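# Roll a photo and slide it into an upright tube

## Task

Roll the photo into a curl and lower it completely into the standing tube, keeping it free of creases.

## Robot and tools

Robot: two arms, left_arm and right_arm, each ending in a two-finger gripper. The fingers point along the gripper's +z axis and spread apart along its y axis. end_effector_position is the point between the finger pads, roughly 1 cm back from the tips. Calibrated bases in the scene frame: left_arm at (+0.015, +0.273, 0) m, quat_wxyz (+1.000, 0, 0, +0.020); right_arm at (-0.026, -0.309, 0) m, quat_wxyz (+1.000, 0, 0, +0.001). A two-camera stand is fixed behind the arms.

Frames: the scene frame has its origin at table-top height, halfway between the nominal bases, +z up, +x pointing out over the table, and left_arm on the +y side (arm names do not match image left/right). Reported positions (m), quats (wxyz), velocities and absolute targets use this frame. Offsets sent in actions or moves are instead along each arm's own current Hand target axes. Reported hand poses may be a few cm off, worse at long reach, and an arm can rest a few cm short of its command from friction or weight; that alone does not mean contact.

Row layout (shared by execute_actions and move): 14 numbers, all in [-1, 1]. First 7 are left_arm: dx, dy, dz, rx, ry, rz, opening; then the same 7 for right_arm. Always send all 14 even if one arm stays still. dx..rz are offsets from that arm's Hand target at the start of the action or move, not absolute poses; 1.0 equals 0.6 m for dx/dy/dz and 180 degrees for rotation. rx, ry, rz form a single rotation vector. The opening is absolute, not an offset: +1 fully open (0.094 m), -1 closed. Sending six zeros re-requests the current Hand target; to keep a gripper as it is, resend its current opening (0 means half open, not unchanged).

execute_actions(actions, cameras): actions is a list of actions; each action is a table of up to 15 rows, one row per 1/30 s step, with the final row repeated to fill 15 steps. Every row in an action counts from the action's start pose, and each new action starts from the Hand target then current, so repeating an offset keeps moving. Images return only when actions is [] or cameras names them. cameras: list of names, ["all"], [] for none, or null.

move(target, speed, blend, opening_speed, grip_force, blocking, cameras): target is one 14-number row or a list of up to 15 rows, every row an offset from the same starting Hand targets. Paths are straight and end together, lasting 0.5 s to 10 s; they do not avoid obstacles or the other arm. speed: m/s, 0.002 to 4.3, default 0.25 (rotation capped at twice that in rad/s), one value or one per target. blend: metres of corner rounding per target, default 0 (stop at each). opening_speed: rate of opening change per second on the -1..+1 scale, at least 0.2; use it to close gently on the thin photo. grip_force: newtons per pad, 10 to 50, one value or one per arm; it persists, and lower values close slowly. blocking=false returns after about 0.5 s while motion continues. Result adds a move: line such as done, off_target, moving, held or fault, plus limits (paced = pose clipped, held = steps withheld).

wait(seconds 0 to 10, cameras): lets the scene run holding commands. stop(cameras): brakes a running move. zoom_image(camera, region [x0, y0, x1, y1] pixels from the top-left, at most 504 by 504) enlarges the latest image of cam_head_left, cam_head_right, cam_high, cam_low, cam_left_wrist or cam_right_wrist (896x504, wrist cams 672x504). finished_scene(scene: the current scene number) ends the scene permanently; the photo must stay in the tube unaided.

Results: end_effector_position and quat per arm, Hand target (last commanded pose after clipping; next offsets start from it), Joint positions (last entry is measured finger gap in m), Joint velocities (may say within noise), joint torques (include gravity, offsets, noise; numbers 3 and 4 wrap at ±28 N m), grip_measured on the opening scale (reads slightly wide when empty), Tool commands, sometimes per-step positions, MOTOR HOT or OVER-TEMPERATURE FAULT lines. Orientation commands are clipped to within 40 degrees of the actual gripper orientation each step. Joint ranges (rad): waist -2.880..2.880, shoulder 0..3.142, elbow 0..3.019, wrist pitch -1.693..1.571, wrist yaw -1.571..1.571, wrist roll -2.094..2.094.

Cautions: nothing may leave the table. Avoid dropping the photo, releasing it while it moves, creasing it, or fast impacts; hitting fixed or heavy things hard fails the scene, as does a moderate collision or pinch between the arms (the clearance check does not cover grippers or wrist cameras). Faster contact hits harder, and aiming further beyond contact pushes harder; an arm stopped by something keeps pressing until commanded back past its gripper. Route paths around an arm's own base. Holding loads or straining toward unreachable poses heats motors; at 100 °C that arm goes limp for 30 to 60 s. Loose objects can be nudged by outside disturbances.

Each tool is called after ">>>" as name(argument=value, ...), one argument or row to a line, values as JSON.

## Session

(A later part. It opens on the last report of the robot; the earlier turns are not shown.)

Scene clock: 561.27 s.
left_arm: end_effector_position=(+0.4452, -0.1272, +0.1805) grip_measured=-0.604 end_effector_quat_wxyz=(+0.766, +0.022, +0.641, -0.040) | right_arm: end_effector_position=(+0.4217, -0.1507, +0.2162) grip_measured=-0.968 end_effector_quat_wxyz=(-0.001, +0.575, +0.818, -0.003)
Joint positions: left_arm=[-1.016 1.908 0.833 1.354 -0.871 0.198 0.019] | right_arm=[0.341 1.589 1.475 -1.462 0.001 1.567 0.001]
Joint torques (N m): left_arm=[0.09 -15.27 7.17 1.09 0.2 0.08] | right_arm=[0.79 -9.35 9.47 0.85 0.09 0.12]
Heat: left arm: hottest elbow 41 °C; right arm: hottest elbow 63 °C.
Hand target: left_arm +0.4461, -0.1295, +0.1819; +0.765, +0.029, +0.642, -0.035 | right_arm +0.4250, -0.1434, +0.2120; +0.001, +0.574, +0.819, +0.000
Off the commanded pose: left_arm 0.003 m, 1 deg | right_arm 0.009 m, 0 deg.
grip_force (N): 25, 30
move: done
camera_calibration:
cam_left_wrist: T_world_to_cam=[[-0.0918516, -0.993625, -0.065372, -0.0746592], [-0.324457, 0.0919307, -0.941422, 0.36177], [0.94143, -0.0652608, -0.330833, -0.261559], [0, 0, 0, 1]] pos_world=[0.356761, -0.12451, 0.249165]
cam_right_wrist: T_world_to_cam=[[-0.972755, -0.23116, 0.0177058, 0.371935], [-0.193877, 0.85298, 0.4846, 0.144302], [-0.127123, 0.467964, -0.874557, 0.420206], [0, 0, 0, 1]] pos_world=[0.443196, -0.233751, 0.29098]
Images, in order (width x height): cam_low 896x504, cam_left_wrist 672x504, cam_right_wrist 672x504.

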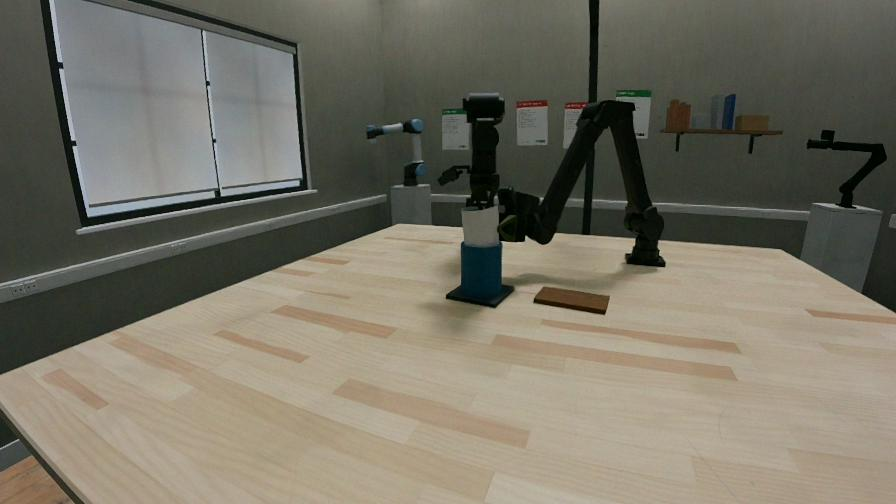

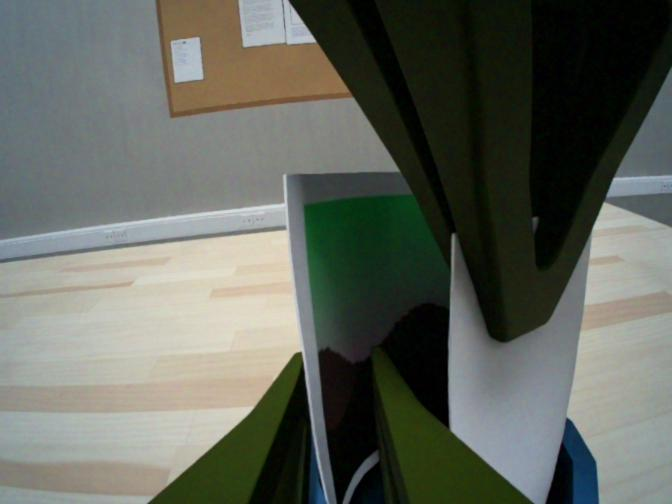

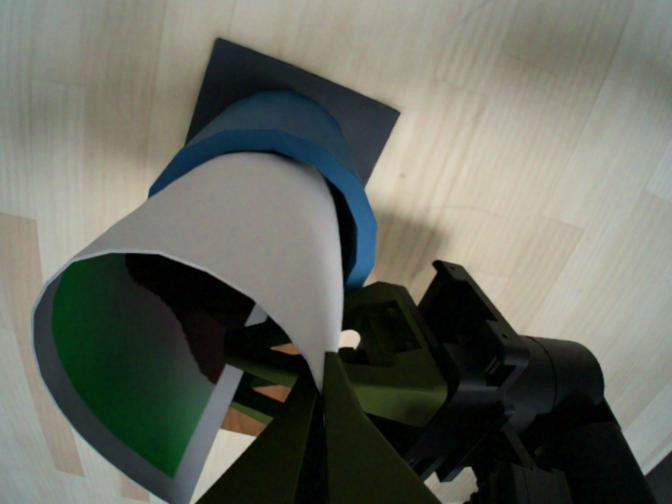

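>>> move(
  target=[-0.03,0.0067,-0.16,0,0,0,-0.6,0,0,0,0,0,0,-1],
  speed=0.05,
  cameras=["cam_low","cam_right_wrist","cam_left_wrist","cam_high"],
)

>>> zoom_image(
  camera="cam_low",
  region=[440, 170, 540, 310],
)

>>> zoom_image(
  camera="cam_high",
  region=[335, 240, 435, 350],
)

Scene clock: 574.87 s.
left_arm: end_effector_position=(+0.3543, -0.1200, +0.1773) grip_measured=-0.603 end_effector_quat_wxyz=(+0.762, +0.030, +0.646, -0.033) | right_arm: end_effector_position=(+0.4217, -0.1507, +0.2162) grip_measured=-0.968 end_effector_quat_wxyz=(-0.001, +0.575, +0.818, -0.003)
Joint positions: left_arm=[-1.189 1.849 0.686 1.49 -1.038 0.287 0.019] | right_arm=[0.341 1.589 1.475 -1.462 0.001 1.567 0.001]
Joint torques (N m): left_arm=[-0.38 -14.33 4.51 2.35 0.05 0.11] | right_arm=[0.79 -9.23 9.5 0.88 0.11 0.12]
Heat: left arm: hottest elbow 40 °C; right arm: hottest elbow 62 °C.
Hand target: left_arm +0.3492, -0.1166, +0.1831; +0.765, +0.029, +0.642, -0.034 | right_arm +0.4250, -0.1434, +0.2120; +0.001, +0.574, +0.819, +0.000
Off the commanded pose: left_arm 0.008 m, 1 deg | right_arm 0.009 m, 0 deg.
grip_force (N): 25, 30
move: done
camera_calibration:
cam_left_wrist: T_world_to_cam=[[-0.0923809, -0.991999, -0.0860461, -0.0720355], [-0.336334, 0.112424, -0.935008, 0.334251], [0.937201, -0.0574367, -0.344029, -0.171668], [0, 0, 0, 1]] pos_world=[0.266653, -0.118897, 0.24727]
cam_right_wrist: T_world_to_cam=[[-0.972755, -0.23116, 0.0177058, 0.371935], [-0.193877, 0.85298, 0.4846, 0.144302], [-0.127123, 0.467964, -0.874557, 0.420206], [0, 0, 0, 1]] pos_world=[0.443196, -0.233751, 0.29098]
Images, in order (width x height): cam_high 896x504, cam_low 896x504, cam_left_wrist 672x504, cam_right_wrist 672x504.

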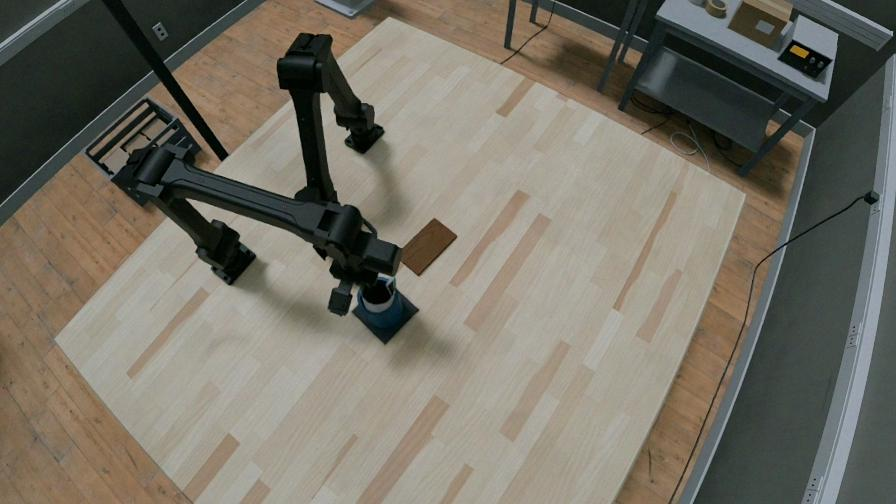

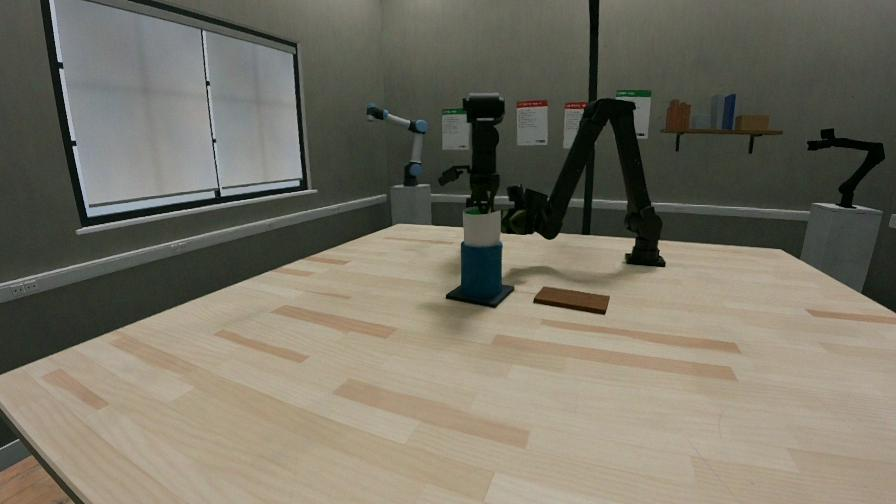

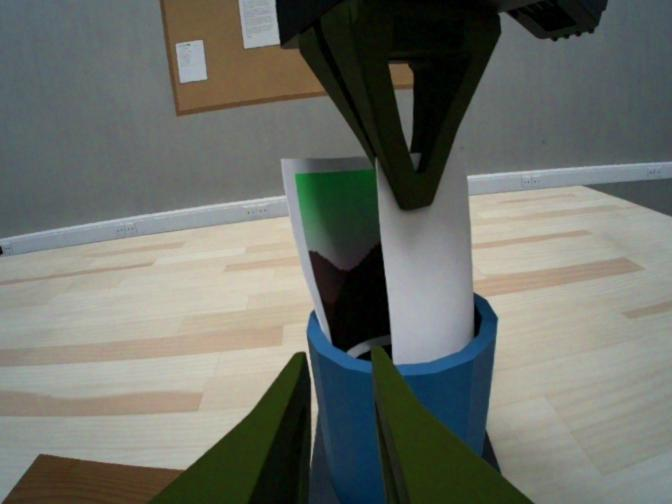

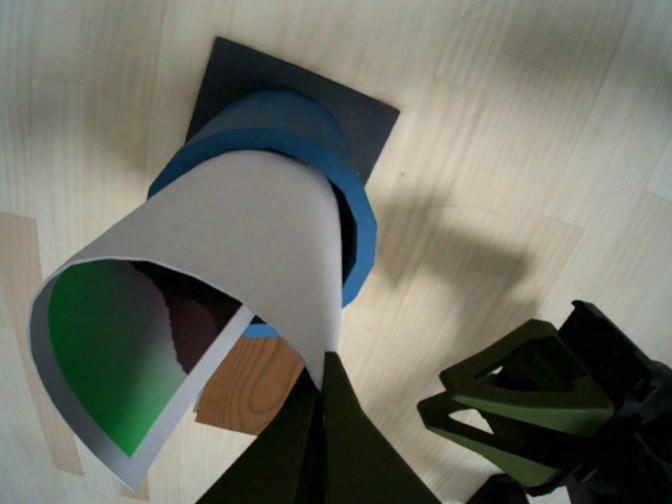

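Scaled by 3.600 from the camera's 896x504 image, which has a finer 1280x720 frame.

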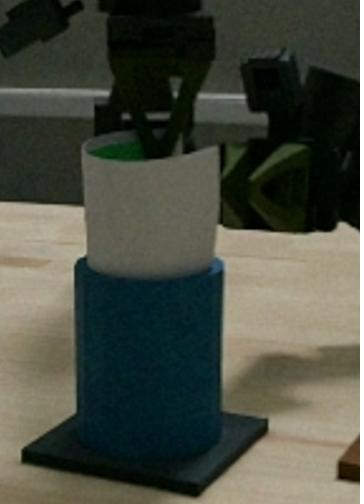

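Scaled by 4.582 from the camera's 896x504 image, which has a finer 1280x720 frame.

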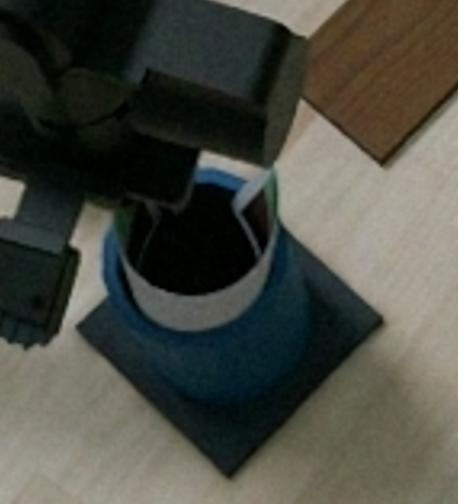

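>>> move(
  target=[-0.0743,0.1212,-0.1337,0,0,0,-0.6,0,0,0,0,0,0,-1],
  speed=0.15,
)

>>> move(
  target=[0,0,0,0,0,0,-0.6,0,0,0.05,0,0,0,-1],
  speed=0.04,
  cameras=["cam_low","cam_right_wrist","cam_left_wrist","cam_high"],
)

>>> zoom_image(
  camera="cam_low",
  region=[440, 170, 540, 310],
)

>>> zoom_image(
  camera="cam_high",
  region=[335, 240, 435, 350],
)

Scene clock: 584.60 s.
left_arm: end_effector_position=(+0.2739, -0.0403, +0.2107) grip_measured=-0.603 end_effector_quat_wxyz=(+0.757, +0.031, +0.652, -0.035) | right_arm: end_effector_position=(+0.4217, -0.1507, +0.2162) grip_measured=-0.968 end_effector_quat_wxyz=(-0.001, +0.575, +0.818, -0.003)
Joint positions: left_arm=[-1.322 1.574 0.406 1.55 -1.163 0.354 0.019] | right_arm=[0.341 1.589 1.475 -1.462 0.001 1.567 0.001]
Joint torques (N m): left_arm=[-0.56 -10.29 4.34 2.07 0.09 0.12] | right_arm=[0.79 -9.35 9.52 0.87 0.11 0.12]
Heat: left arm: hottest elbow 39 °C; right arm: hottest elbow 62 °C.
Hand target: left_arm +0.2694, -0.0365, +0.2132; +0.765, +0.029, +0.642, -0.035 | right_arm +0.4250, -0.1434, +0.2120; +0.001, +0.574, +0.819, +0.000
Off the commanded pose: left_arm 0.006 m, 1 deg | right_arm 0.009 m, 0 deg.
joint sent to its limit (left arm) — joint 4 (wrist pitch), upper limit. The joint targets still meet the commanded pose.
grip_force (N): 25, 30
move: done

Scene clock: 585.83 s.
left_arm: end_effector_position=(+0.2739, -0.0403, +0.2107) grip_measured=-0.603 end_effector_quat_wxyz=(+0.757, +0.031, +0.652, -0.035) | right_arm: end_effector_position=(+0.4212, -0.1504, +0.1875) grip_measured=-0.968 end_effector_quat_wxyz=(+0.000, +0.575, +0.818, -0.002)
Joint positions: left_arm=[-1.322 1.574 0.406 1.55 -1.163 0.354 0.019] | right_arm=[0.341 1.598 1.41 -1.386 0.001 1.567 0.001]
Joint torques (N m): left_arm=[-0.56 -10.23 4.36 2.09 0.09 0.12] | right_arm=[0.79 -9.11 9.48 0.94 0.11 0.13]
Heat: left arm: hottest elbow 39 °C; right arm: hottest elbow 62 °C.
Hand target: left_arm +0.2694, -0.0365, +0.2132; +0.765, +0.029, +0.642, -0.034 | right_arm +0.4252, -0.1435, +0.1821; +0.001, +0.574, +0.819, +0.000
Off the commanded pose: left_arm 0.006 m, 1 deg | right_arm 0.010 m, 0 deg.
joint sent to its limit (left arm) — joint 4 (wrist pitch), upper limit. The joint targets still meet the commanded pose.
grip_force (N): 25, 30
move: done
camera_calibration:
cam_left_wrist: T_world_to_cam=[[-0.0981936, -0.99161, -0.0840678, 0.00364443], [-0.350407, 0.113517, -0.929693, 0.332245], [0.931436, -0.061832, -0.358614, -0.075864], [0, 0, 0, 1]] pos_world=[0.187441, -0.0387926, 0.281986]
cam_right_wrist: T_world_to_cam=[[-0.972617, -0.231875, 0.0158425, 0.372262], [-0.195356, 0.852557, 0.48475, 0.158412], [-0.125908, 0.468381, -0.874509, 0.394582], [0, 0, 0, 1]] pos_world=[0.442696, -0.233552, 0.262378]
Images, in order (width x height): cam_high 896x504, cam_low 896x504, cam_left_wrist 672x504, cam_right_wrist 672x504.

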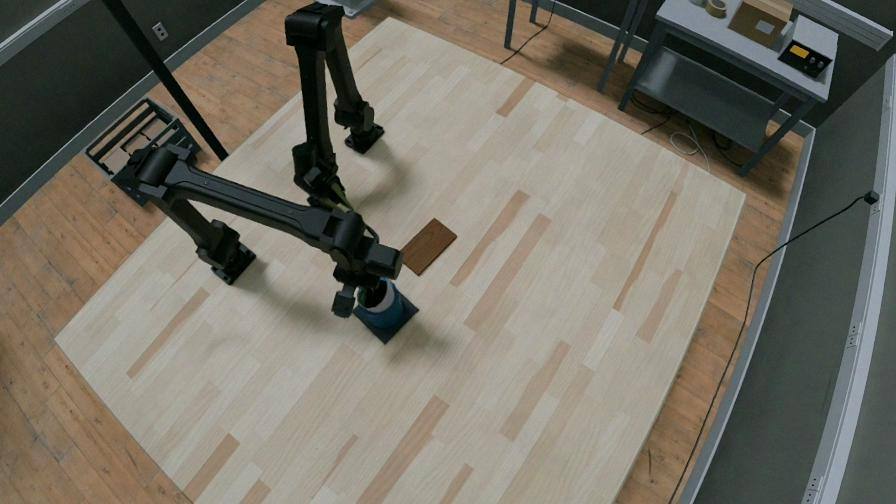

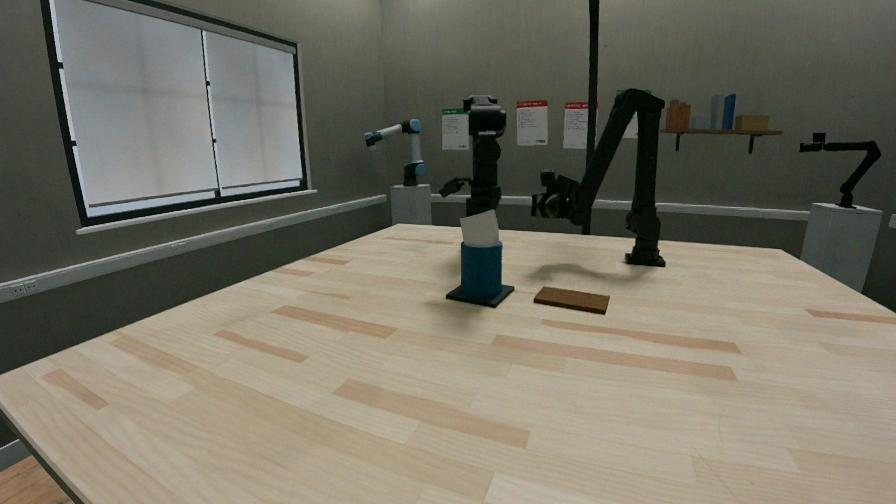

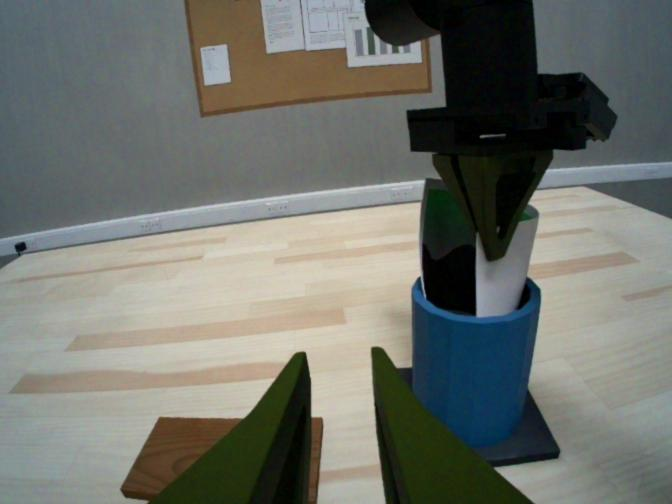

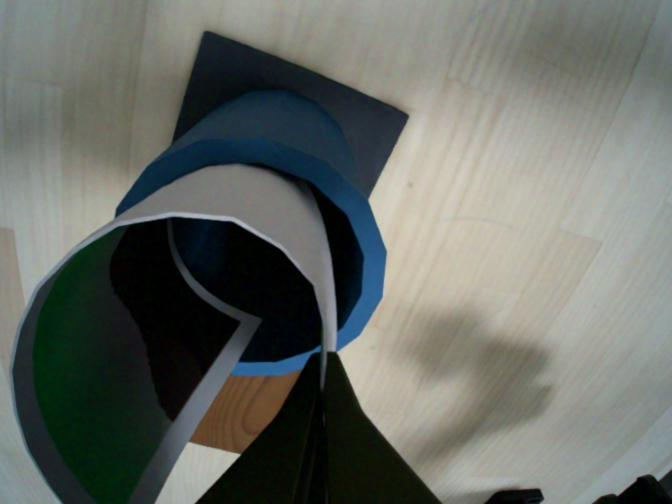

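Scaled by 3.600 from the camera's 896x504 image, which has a finer 1280x720 frame.

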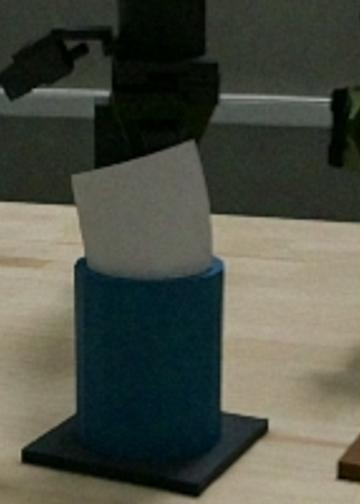

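Scaled by 4.582 from the camera's 896x504 image, which has a finer 1280x720 frame.

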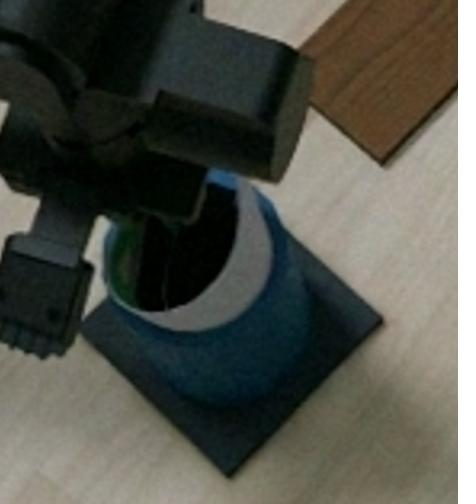

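>>> move(
  target=[
    [-0.0567,0.0462,0.1588,0.471,0.045,-0.0412,-1,0,0,0,0,0,0,-1],
    [-0.0187,-0.0785,0.3255,0.471,0.045,-0.0412,-1,0,0,0,0,0,0,-1],
  ],
  speed=0.2,
  blend=[0.02,0],
  cameras=["cam_low","cam_right_wrist","cam_left_wrist","cam_high","cam_head_left"],
)

>>> zoom_image(
  camera="cam_low",
  region=[440, 150, 580, 310],
)

>>> zoom_image(
  camera="cam_high",
  region=[335, 220, 455, 350],
)

Scene clock: 615.67 s.
left_arm: end_effector_position=(+0.4399, -0.0895, +0.2452) grip_measured=-0.994 end_effector_quat_wxyz=(+0.493, +0.497, +0.508, -0.502) | right_arm: end_effector_position=(+0.4212, -0.1504, +0.1875) grip_measured=-0.968 end_effector_quat_wxyz=(+0.000, +0.575, +0.818, -0.002)
Joint positions: left_arm=[-0.455 1.617 0.881 0.711 1.153 0.003 0] | right_arm=[0.341 1.598 1.41 -1.386 0.001 1.567 0.001]
Joint torques (N m): left_arm=[-0.44 -11.81 15.2 1.07 -0.07 -0.1] | right_arm=[0.85 -9.17 9.47 0.92 0.1 0.13]
Heat: left arm: hottest elbow 38 °C; right arm: hottest elbow 60 °C.
Hand target: left_arm +0.4548, -0.1005, +0.2581; +0.499, +0.501, +0.499, -0.501 | right_arm +0.4251, -0.1435, +0.1821; +0.001, +0.574, +0.819, +0.000
Off the commanded pose: left_arm 0.023 m, 1 deg | right_arm 0.010 m, 0 deg.
grip_force (N): 25, 30
move: off_target (left_arm)
camera_calibration:
cam_left_wrist: T_world_to_cam=[[-0.998007, 0.0163605, -0.060945, 0.454454], [0.0609119, 0.502049, -0.862692, 0.26539], [0.0164833, -0.864685, -0.502045, 0.144647], [0, 0, 0, 1]] pos_world=[0.434999, -0.0155995, 0.329265]
cam_right_wrist: T_world_to_cam=[[-0.972617, -0.231875, 0.0158425, 0.372262], [-0.195356, 0.852557, 0.48475, 0.158412], [-0.125908, 0.468381, -0.874509, 0.394582], [0, 0, 0, 1]] pos_world=[0.442696, -0.233552, 0.262378]
Images, in order (width x height): cam_head_left 896x504, cam_high 896x504, cam_low 896x504, cam_left_wrist 672x504, cam_right_wrist 672x504.

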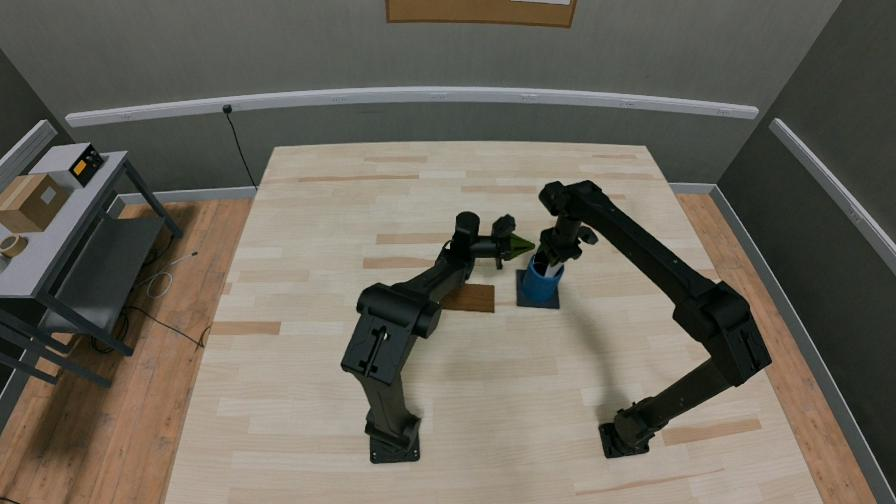

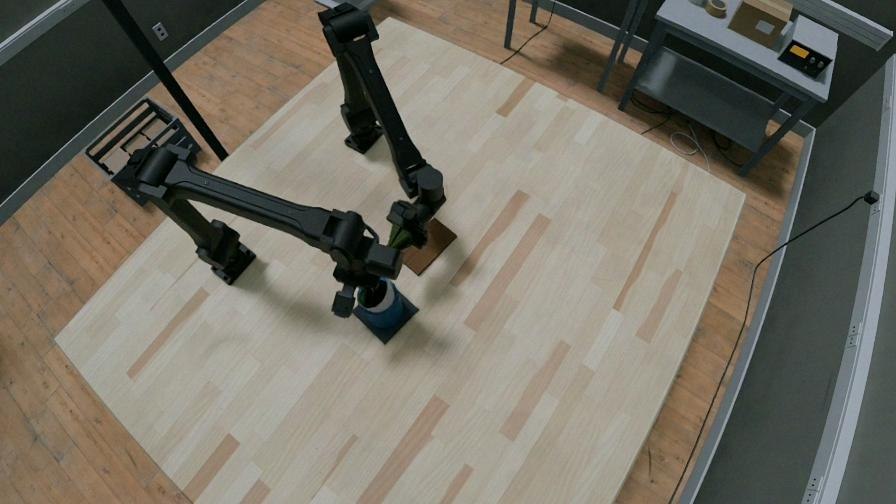

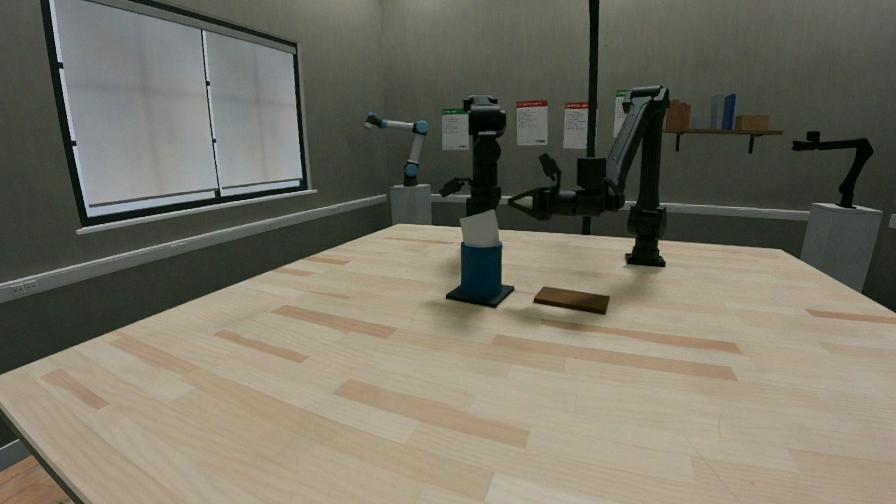

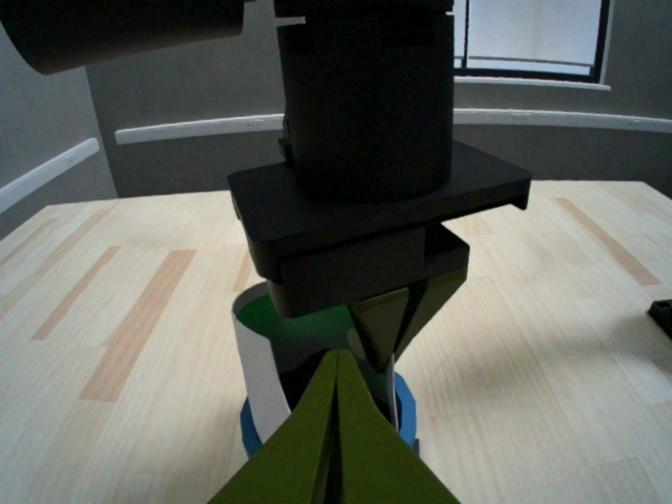

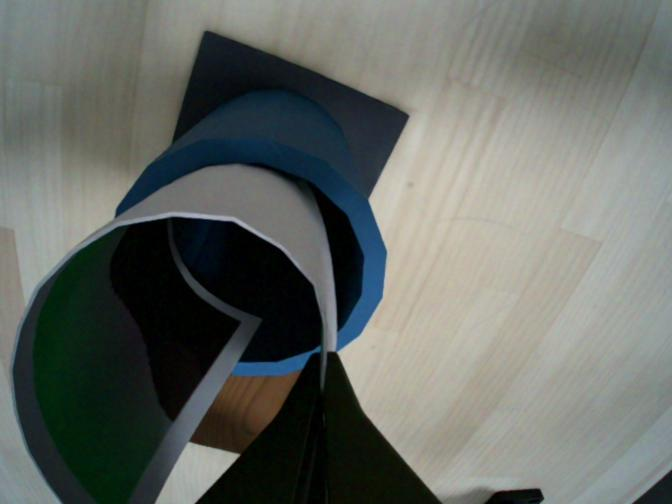

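Scaled by 3.150 from the camera's 896x504 image, which has a finer 1280x720 frame.

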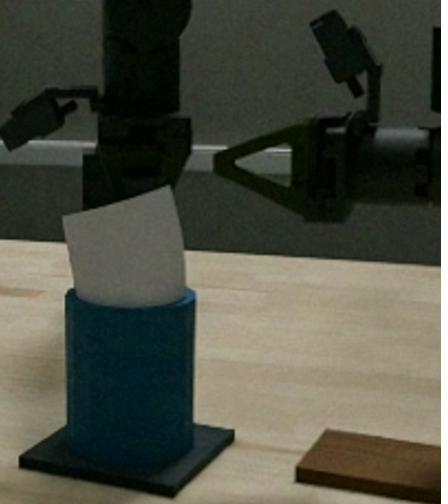

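Scaled by 3.877 from the camera's 896x504 image, which has a finer 1280x720 frame.

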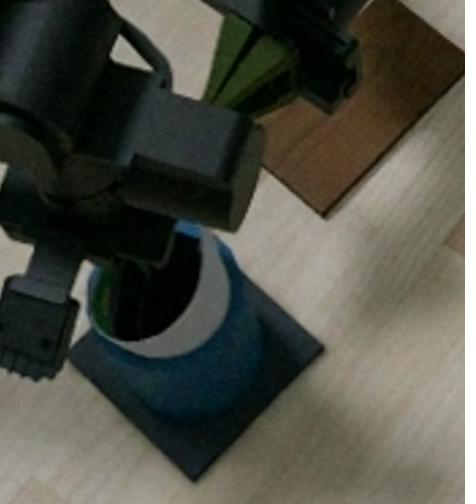

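>>> move(
  target=[
    [0,0,-0.12,0,0,0,-1,0,0,0,0,0,0,-1],
    [0,0,-0.12,0,0,0,-1,0,0,0,0,0,0,-0.65],
  ],
  speed=0.15,
  opening_speed=0.3,
  cameras=["cam_low","cam_right_wrist","cam_left_wrist","cam_high"],
)

>>> zoom_image(
  camera="cam_low",
  region=[440, 150, 580, 310],
)

Scene clock: 634.37 s.
left_arm: end_effector_position=(+0.4582, -0.0301, +0.2552) grip_measured=-0.994 end_effector_quat_wxyz=(+0.498, +0.500, +0.501, -0.501) | right_arm: end_effector_position=(+0.4217, -0.1503, +0.1875) grip_measured=-0.652 end_effector_quat_wxyz=(+0.000, +0.575, +0.818, -0.001)
Joint positions: left_arm=[-0.32 1.598 0.881 0.711 1.292 0.003 0] | right_arm=[0.341 1.598 1.41 -1.384 0.001 1.567 0.016]
Joint torques (N m): left_arm=[0.21 -14.1 9.07 1.59 0.06 -0.08] | right_arm=[0.67 -9.05 9.46 0.87 0.11 0.12]
Heat: left arm: hottest elbow 44 °C; right arm: hottest elbow 59 °C.
Hand target: left_arm +0.4551, -0.0285, +0.2581; +0.499, +0.501, +0.500, -0.501 | right_arm +0.4251, -0.1435, +0.1821; +0.001, +0.574, +0.819, +0.000
Off the commanded pose: left_arm 0.005 m, 0 deg | right_arm 0.009 m, 0 deg.
grip_force (N): 25, 30
move: done
camera_calibration:
cam_left_wrist: T_world_to_cam=[[-0.996721, 0.0207368, -0.0782067, 0.476291], [0.0782164, 0.494252, -0.865793, 0.235835], [0.0207, -0.869072, -0.494253, 0.19669], [0, 0, 0, 1]] pos_world=[0.452212, 0.0444991, 0.338648]
cam_right_wrist: T_world_to_cam=[[-0.972631, -0.231933, 0.0139757, 0.373059], [-0.196246, 0.852201, 0.485016, 0.158628], [-0.124401, 0.468999, -0.874394, 0.394018], [0, 0, 0, 1]] pos_world=[0.442996, -0.233452, 0.262376]
Images, in order (width x height): cam_high 896x504, cam_low 896x504, cam_left_wrist 672x504, cam_right_wrist 672x504.

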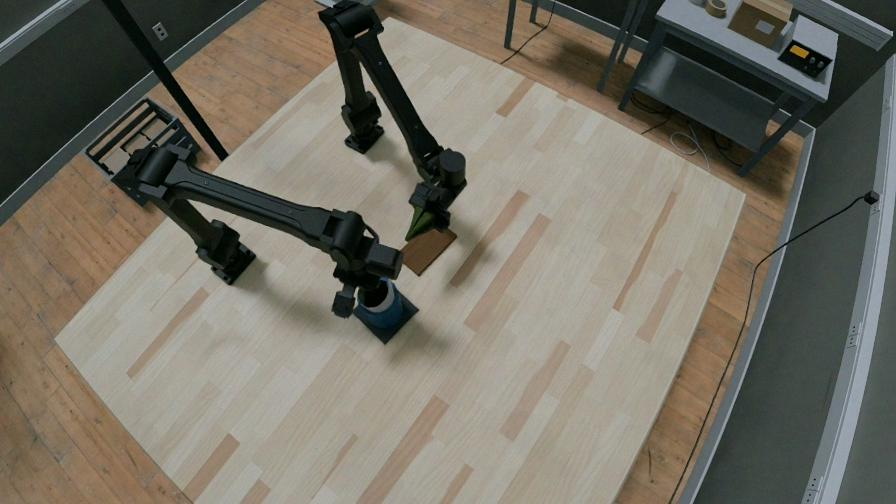

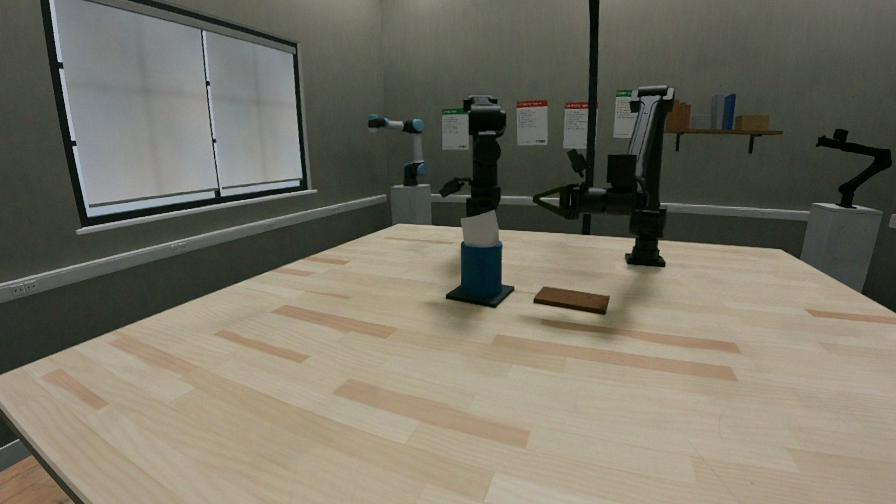

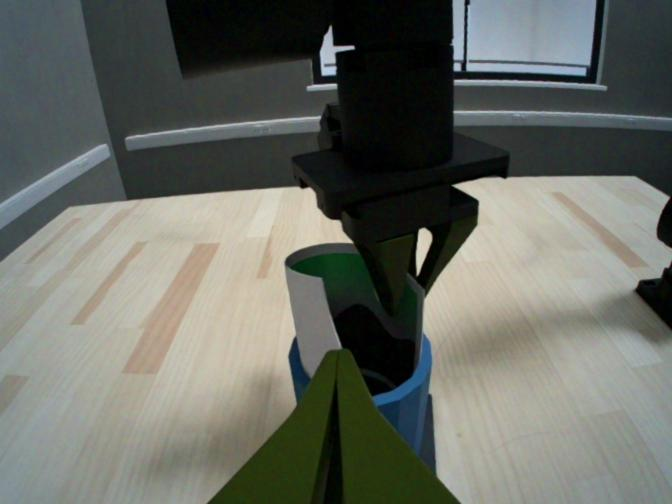

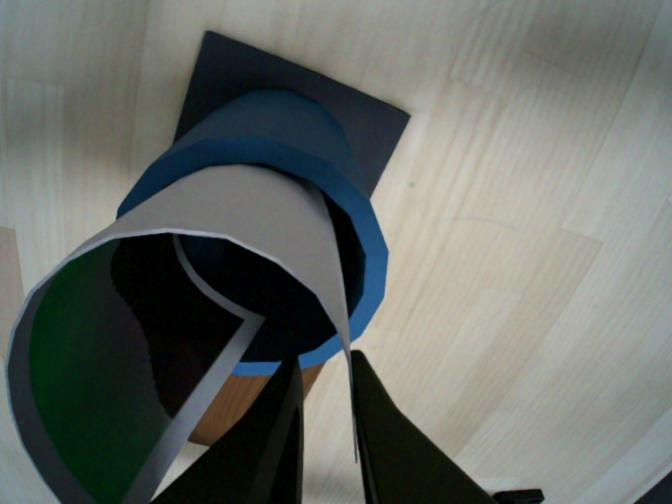

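Scaled by 3.150 from the camera's 896x504 image, which has a finer 1280x720 frame.

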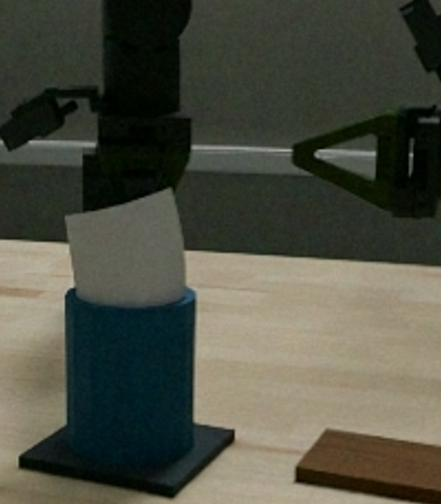

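>>> move(
  target=[
    [0,0,0,0,0,0,-1,0,0,-0.1833,0,0,0,-0.65],
    [0,0,0,0,0,0,-1,-0.121,-0.2037,-0.1667,0,0,0,-0.65],
  ],
  speed=[0.08,0.2],
  blend=[0.01,0],
  cameras=["cam_low","cam_right_wrist","cam_left_wrist","cam_high"],
)

>>> zoom_image(
  camera="cam_low",
  region=[440, 150, 580, 310],
)

>>> zoom_image(
  camera="cam_high",
  region=[335, 220, 455, 350],
)

Scene clock: 644.60 s.
left_arm: end_effector_position=(+0.4582, -0.0301, +0.2552) grip_measured=-0.994 end_effector_quat_wxyz=(+0.498, +0.500, +0.501, -0.501) | right_arm: end_effector_position=(+0.3333, -0.2498, +0.2742) grip_measured=-0.651 end_effector_quat_wxyz=(-0.011, +0.574, +0.819, -0.013)
Joint positions: left_arm=[-0.32 1.598 0.881 0.711 1.292 0.003 0] | right_arm=[0.166 1.312 1.333 -1.626 0.004 1.391 0.016]
Joint torques (N m): left_arm=[0.21 -14.1 9.06 1.59 0.06 -0.08] | right_arm=[-1.08 -8.12 9.63 0.68 0.04 -0.09]
Heat: left arm: hottest elbow 44 °C; right arm: hottest elbow 59 °C.
Hand target: left_arm +0.4551, -0.0285, +0.2581; +0.499, +0.501, +0.500, -0.501 | right_arm +0.3349, -0.2534, +0.2820; +0.001, +0.574, +0.819, +0.000
Off the commanded pose: left_arm 0.005 m, 0 deg | right_arm 0.009 m, 2 deg.
grip_force (N): 25, 30
move: done
camera_calibration:
cam_left_wrist: T_world_to_cam=[[-0.996721, 0.0207368, -0.0782067, 0.476291], [0.0782164, 0.494252, -0.865793, 0.235835], [0.0207, -0.869072, -0.494253, 0.19669], [0, 0, 0, 1]] pos_world=[0.452212, 0.0444991, 0.338648]
cam_right_wrist: T_world_to_cam=[[-0.971491, -0.232494, 0.0463816, 0.253438], [-0.181694, 0.855835, 0.484286, 0.180388], [-0.152288, 0.462052, -0.873679, 0.512913], [0, 0, 0, 1]] pos_world=[0.357099, -0.332452, 0.349008]
Images, in order (width x height): cam_high 896x504, cam_low 896x504, cam_left_wrist 672x504, cam_right_wrist 672x504.

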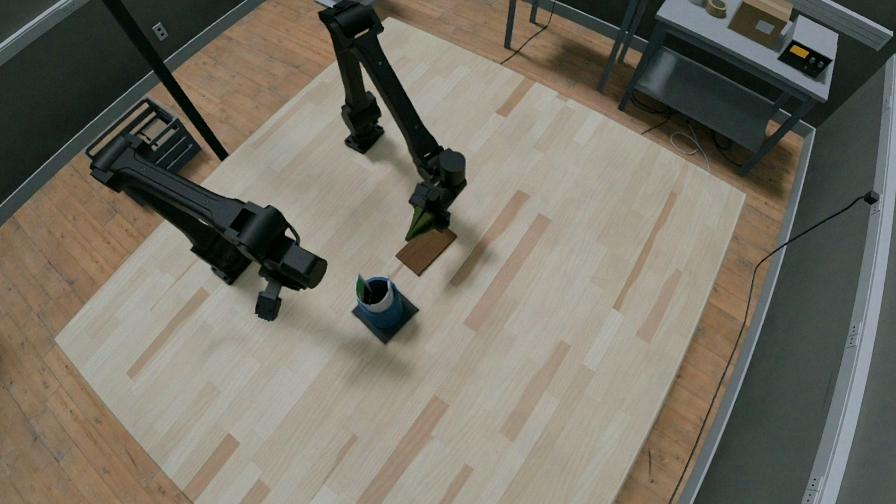

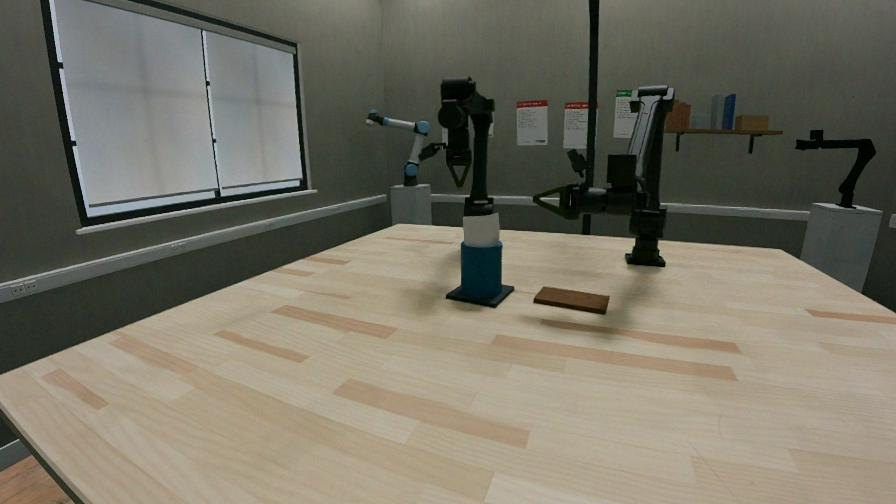

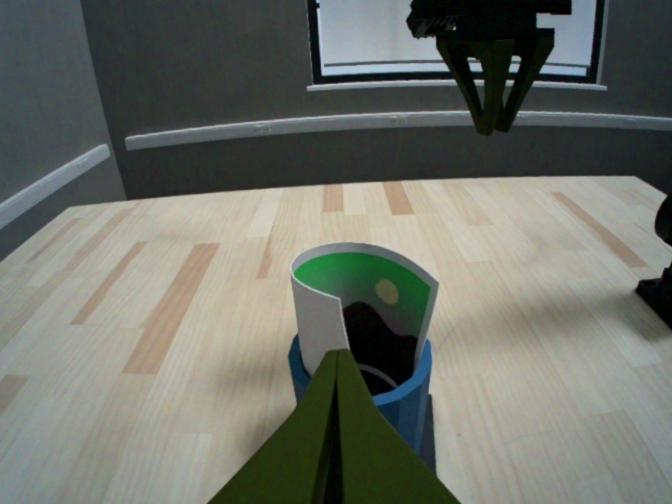

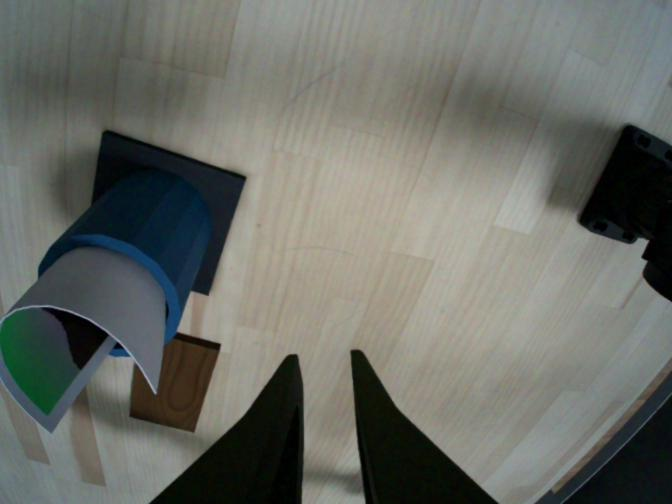

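Scaled by 3.150 from the camera's 896x504 image, which has a finer 1280x720 frame.

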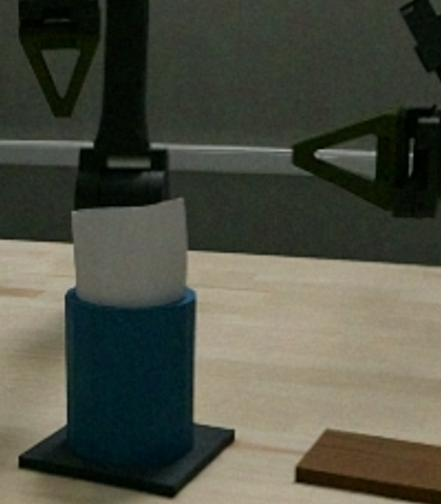

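Scaled by 3.877 from the camera's 896x504 image, which has a finer 1280x720 frame.

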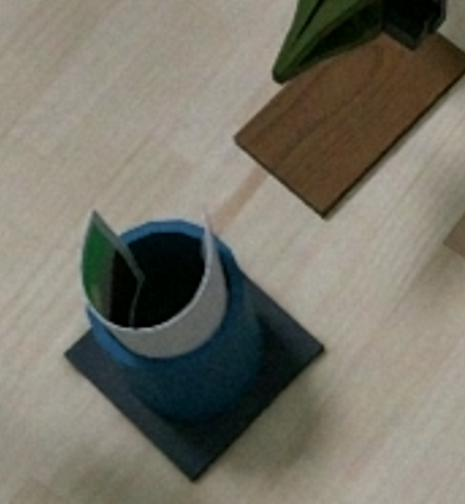

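>>> move(
  target=[
    [0.0217,0,0.1,0,0.1111,0,-1,-0.1022,-0.24,0.1367,0,0,0,-1],
    [0.0217,0,0.2825,0,0.1111,0,-1,-0.1022,-0.24,0.1367,0,0,0,-1],
  ],
  speed=[0.2,0.12],
  blend=[0.02,0],
  cameras=["cam_low","cam_left_wrist","cam_high","cam_head_left"],
)

>>> zoom_image(
  camera="cam_low",
  region=[440, 150, 580, 310],
)

>>> zoom_image(
  camera="cam_high",
  region=[335, 200, 475, 350],
)

NO LINK: the link to the robot was lost, through no command of yours. Nothing of this call was sent. You have no control until a person gives it back. Your reply's later calls are not run. To wait, call execute_actions with no actions. The wait itself costs no score and uses none of the scene's actions.

NO LINK: the link to the robot is lost, so no picture can be shown. You have no control until a person gives it back. To wait, call execute_actions with no actions.

NO LINK: the link to the robot is lost, so no picture can be shown. You have no control until a person gives it back. To wait, call execute_actions with no actions.

>>> execute_actions(
  actions=[],
)

Scene clock: 704.20 s.
left_arm: end_effector_position=(+0.4582, -0.0301, +0.2552) grip_measured=-0.994 end_effector_quat_wxyz=(+0.498, +0.500, +0.501, -0.501) | right_arm: end_effector_position=(+0.3333, -0.2498, +0.2742) grip_measured=-0.651 end_effector_quat_wxyz=(-0.011, +0.574, +0.819, -0.013)
Joint positions: left_arm=[-0.32 1.598 0.881 0.711 1.292 0.003 0] | right_arm=[0.166 1.312 1.333 -1.626 0.004 1.391 0.016]
Joint velocities: within noise
Joint torques (N m): left_arm=[0.09 -13.22 9.74 1.59 -0.01 -0.05] | right_arm=[-0.15 -6.59 9.32 0.24 0.11 0.02]
Heat: left arm: hottest elbow 43 °C; right arm: hottest elbow 54 °C.
Hand target: left_arm +0.4582, -0.0301, +0.2552; +0.498, +0.500, +0.501, -0.501 | right_arm +0.3333, -0.2498, +0.2742; -0.011, +0.574, +0.819, -0.013
Tool commands: left_gripper/opening=-1.0 right_gripper/opening=-0.65
NO CONTROL: the link to the robot is back, but no person has given control back yet, so this result shows no pictures. Call execute_actions again with no actions. Where a move or wait says "fault", it means the lost link, not a fault of the arm.
grip_force (N): 25, 30


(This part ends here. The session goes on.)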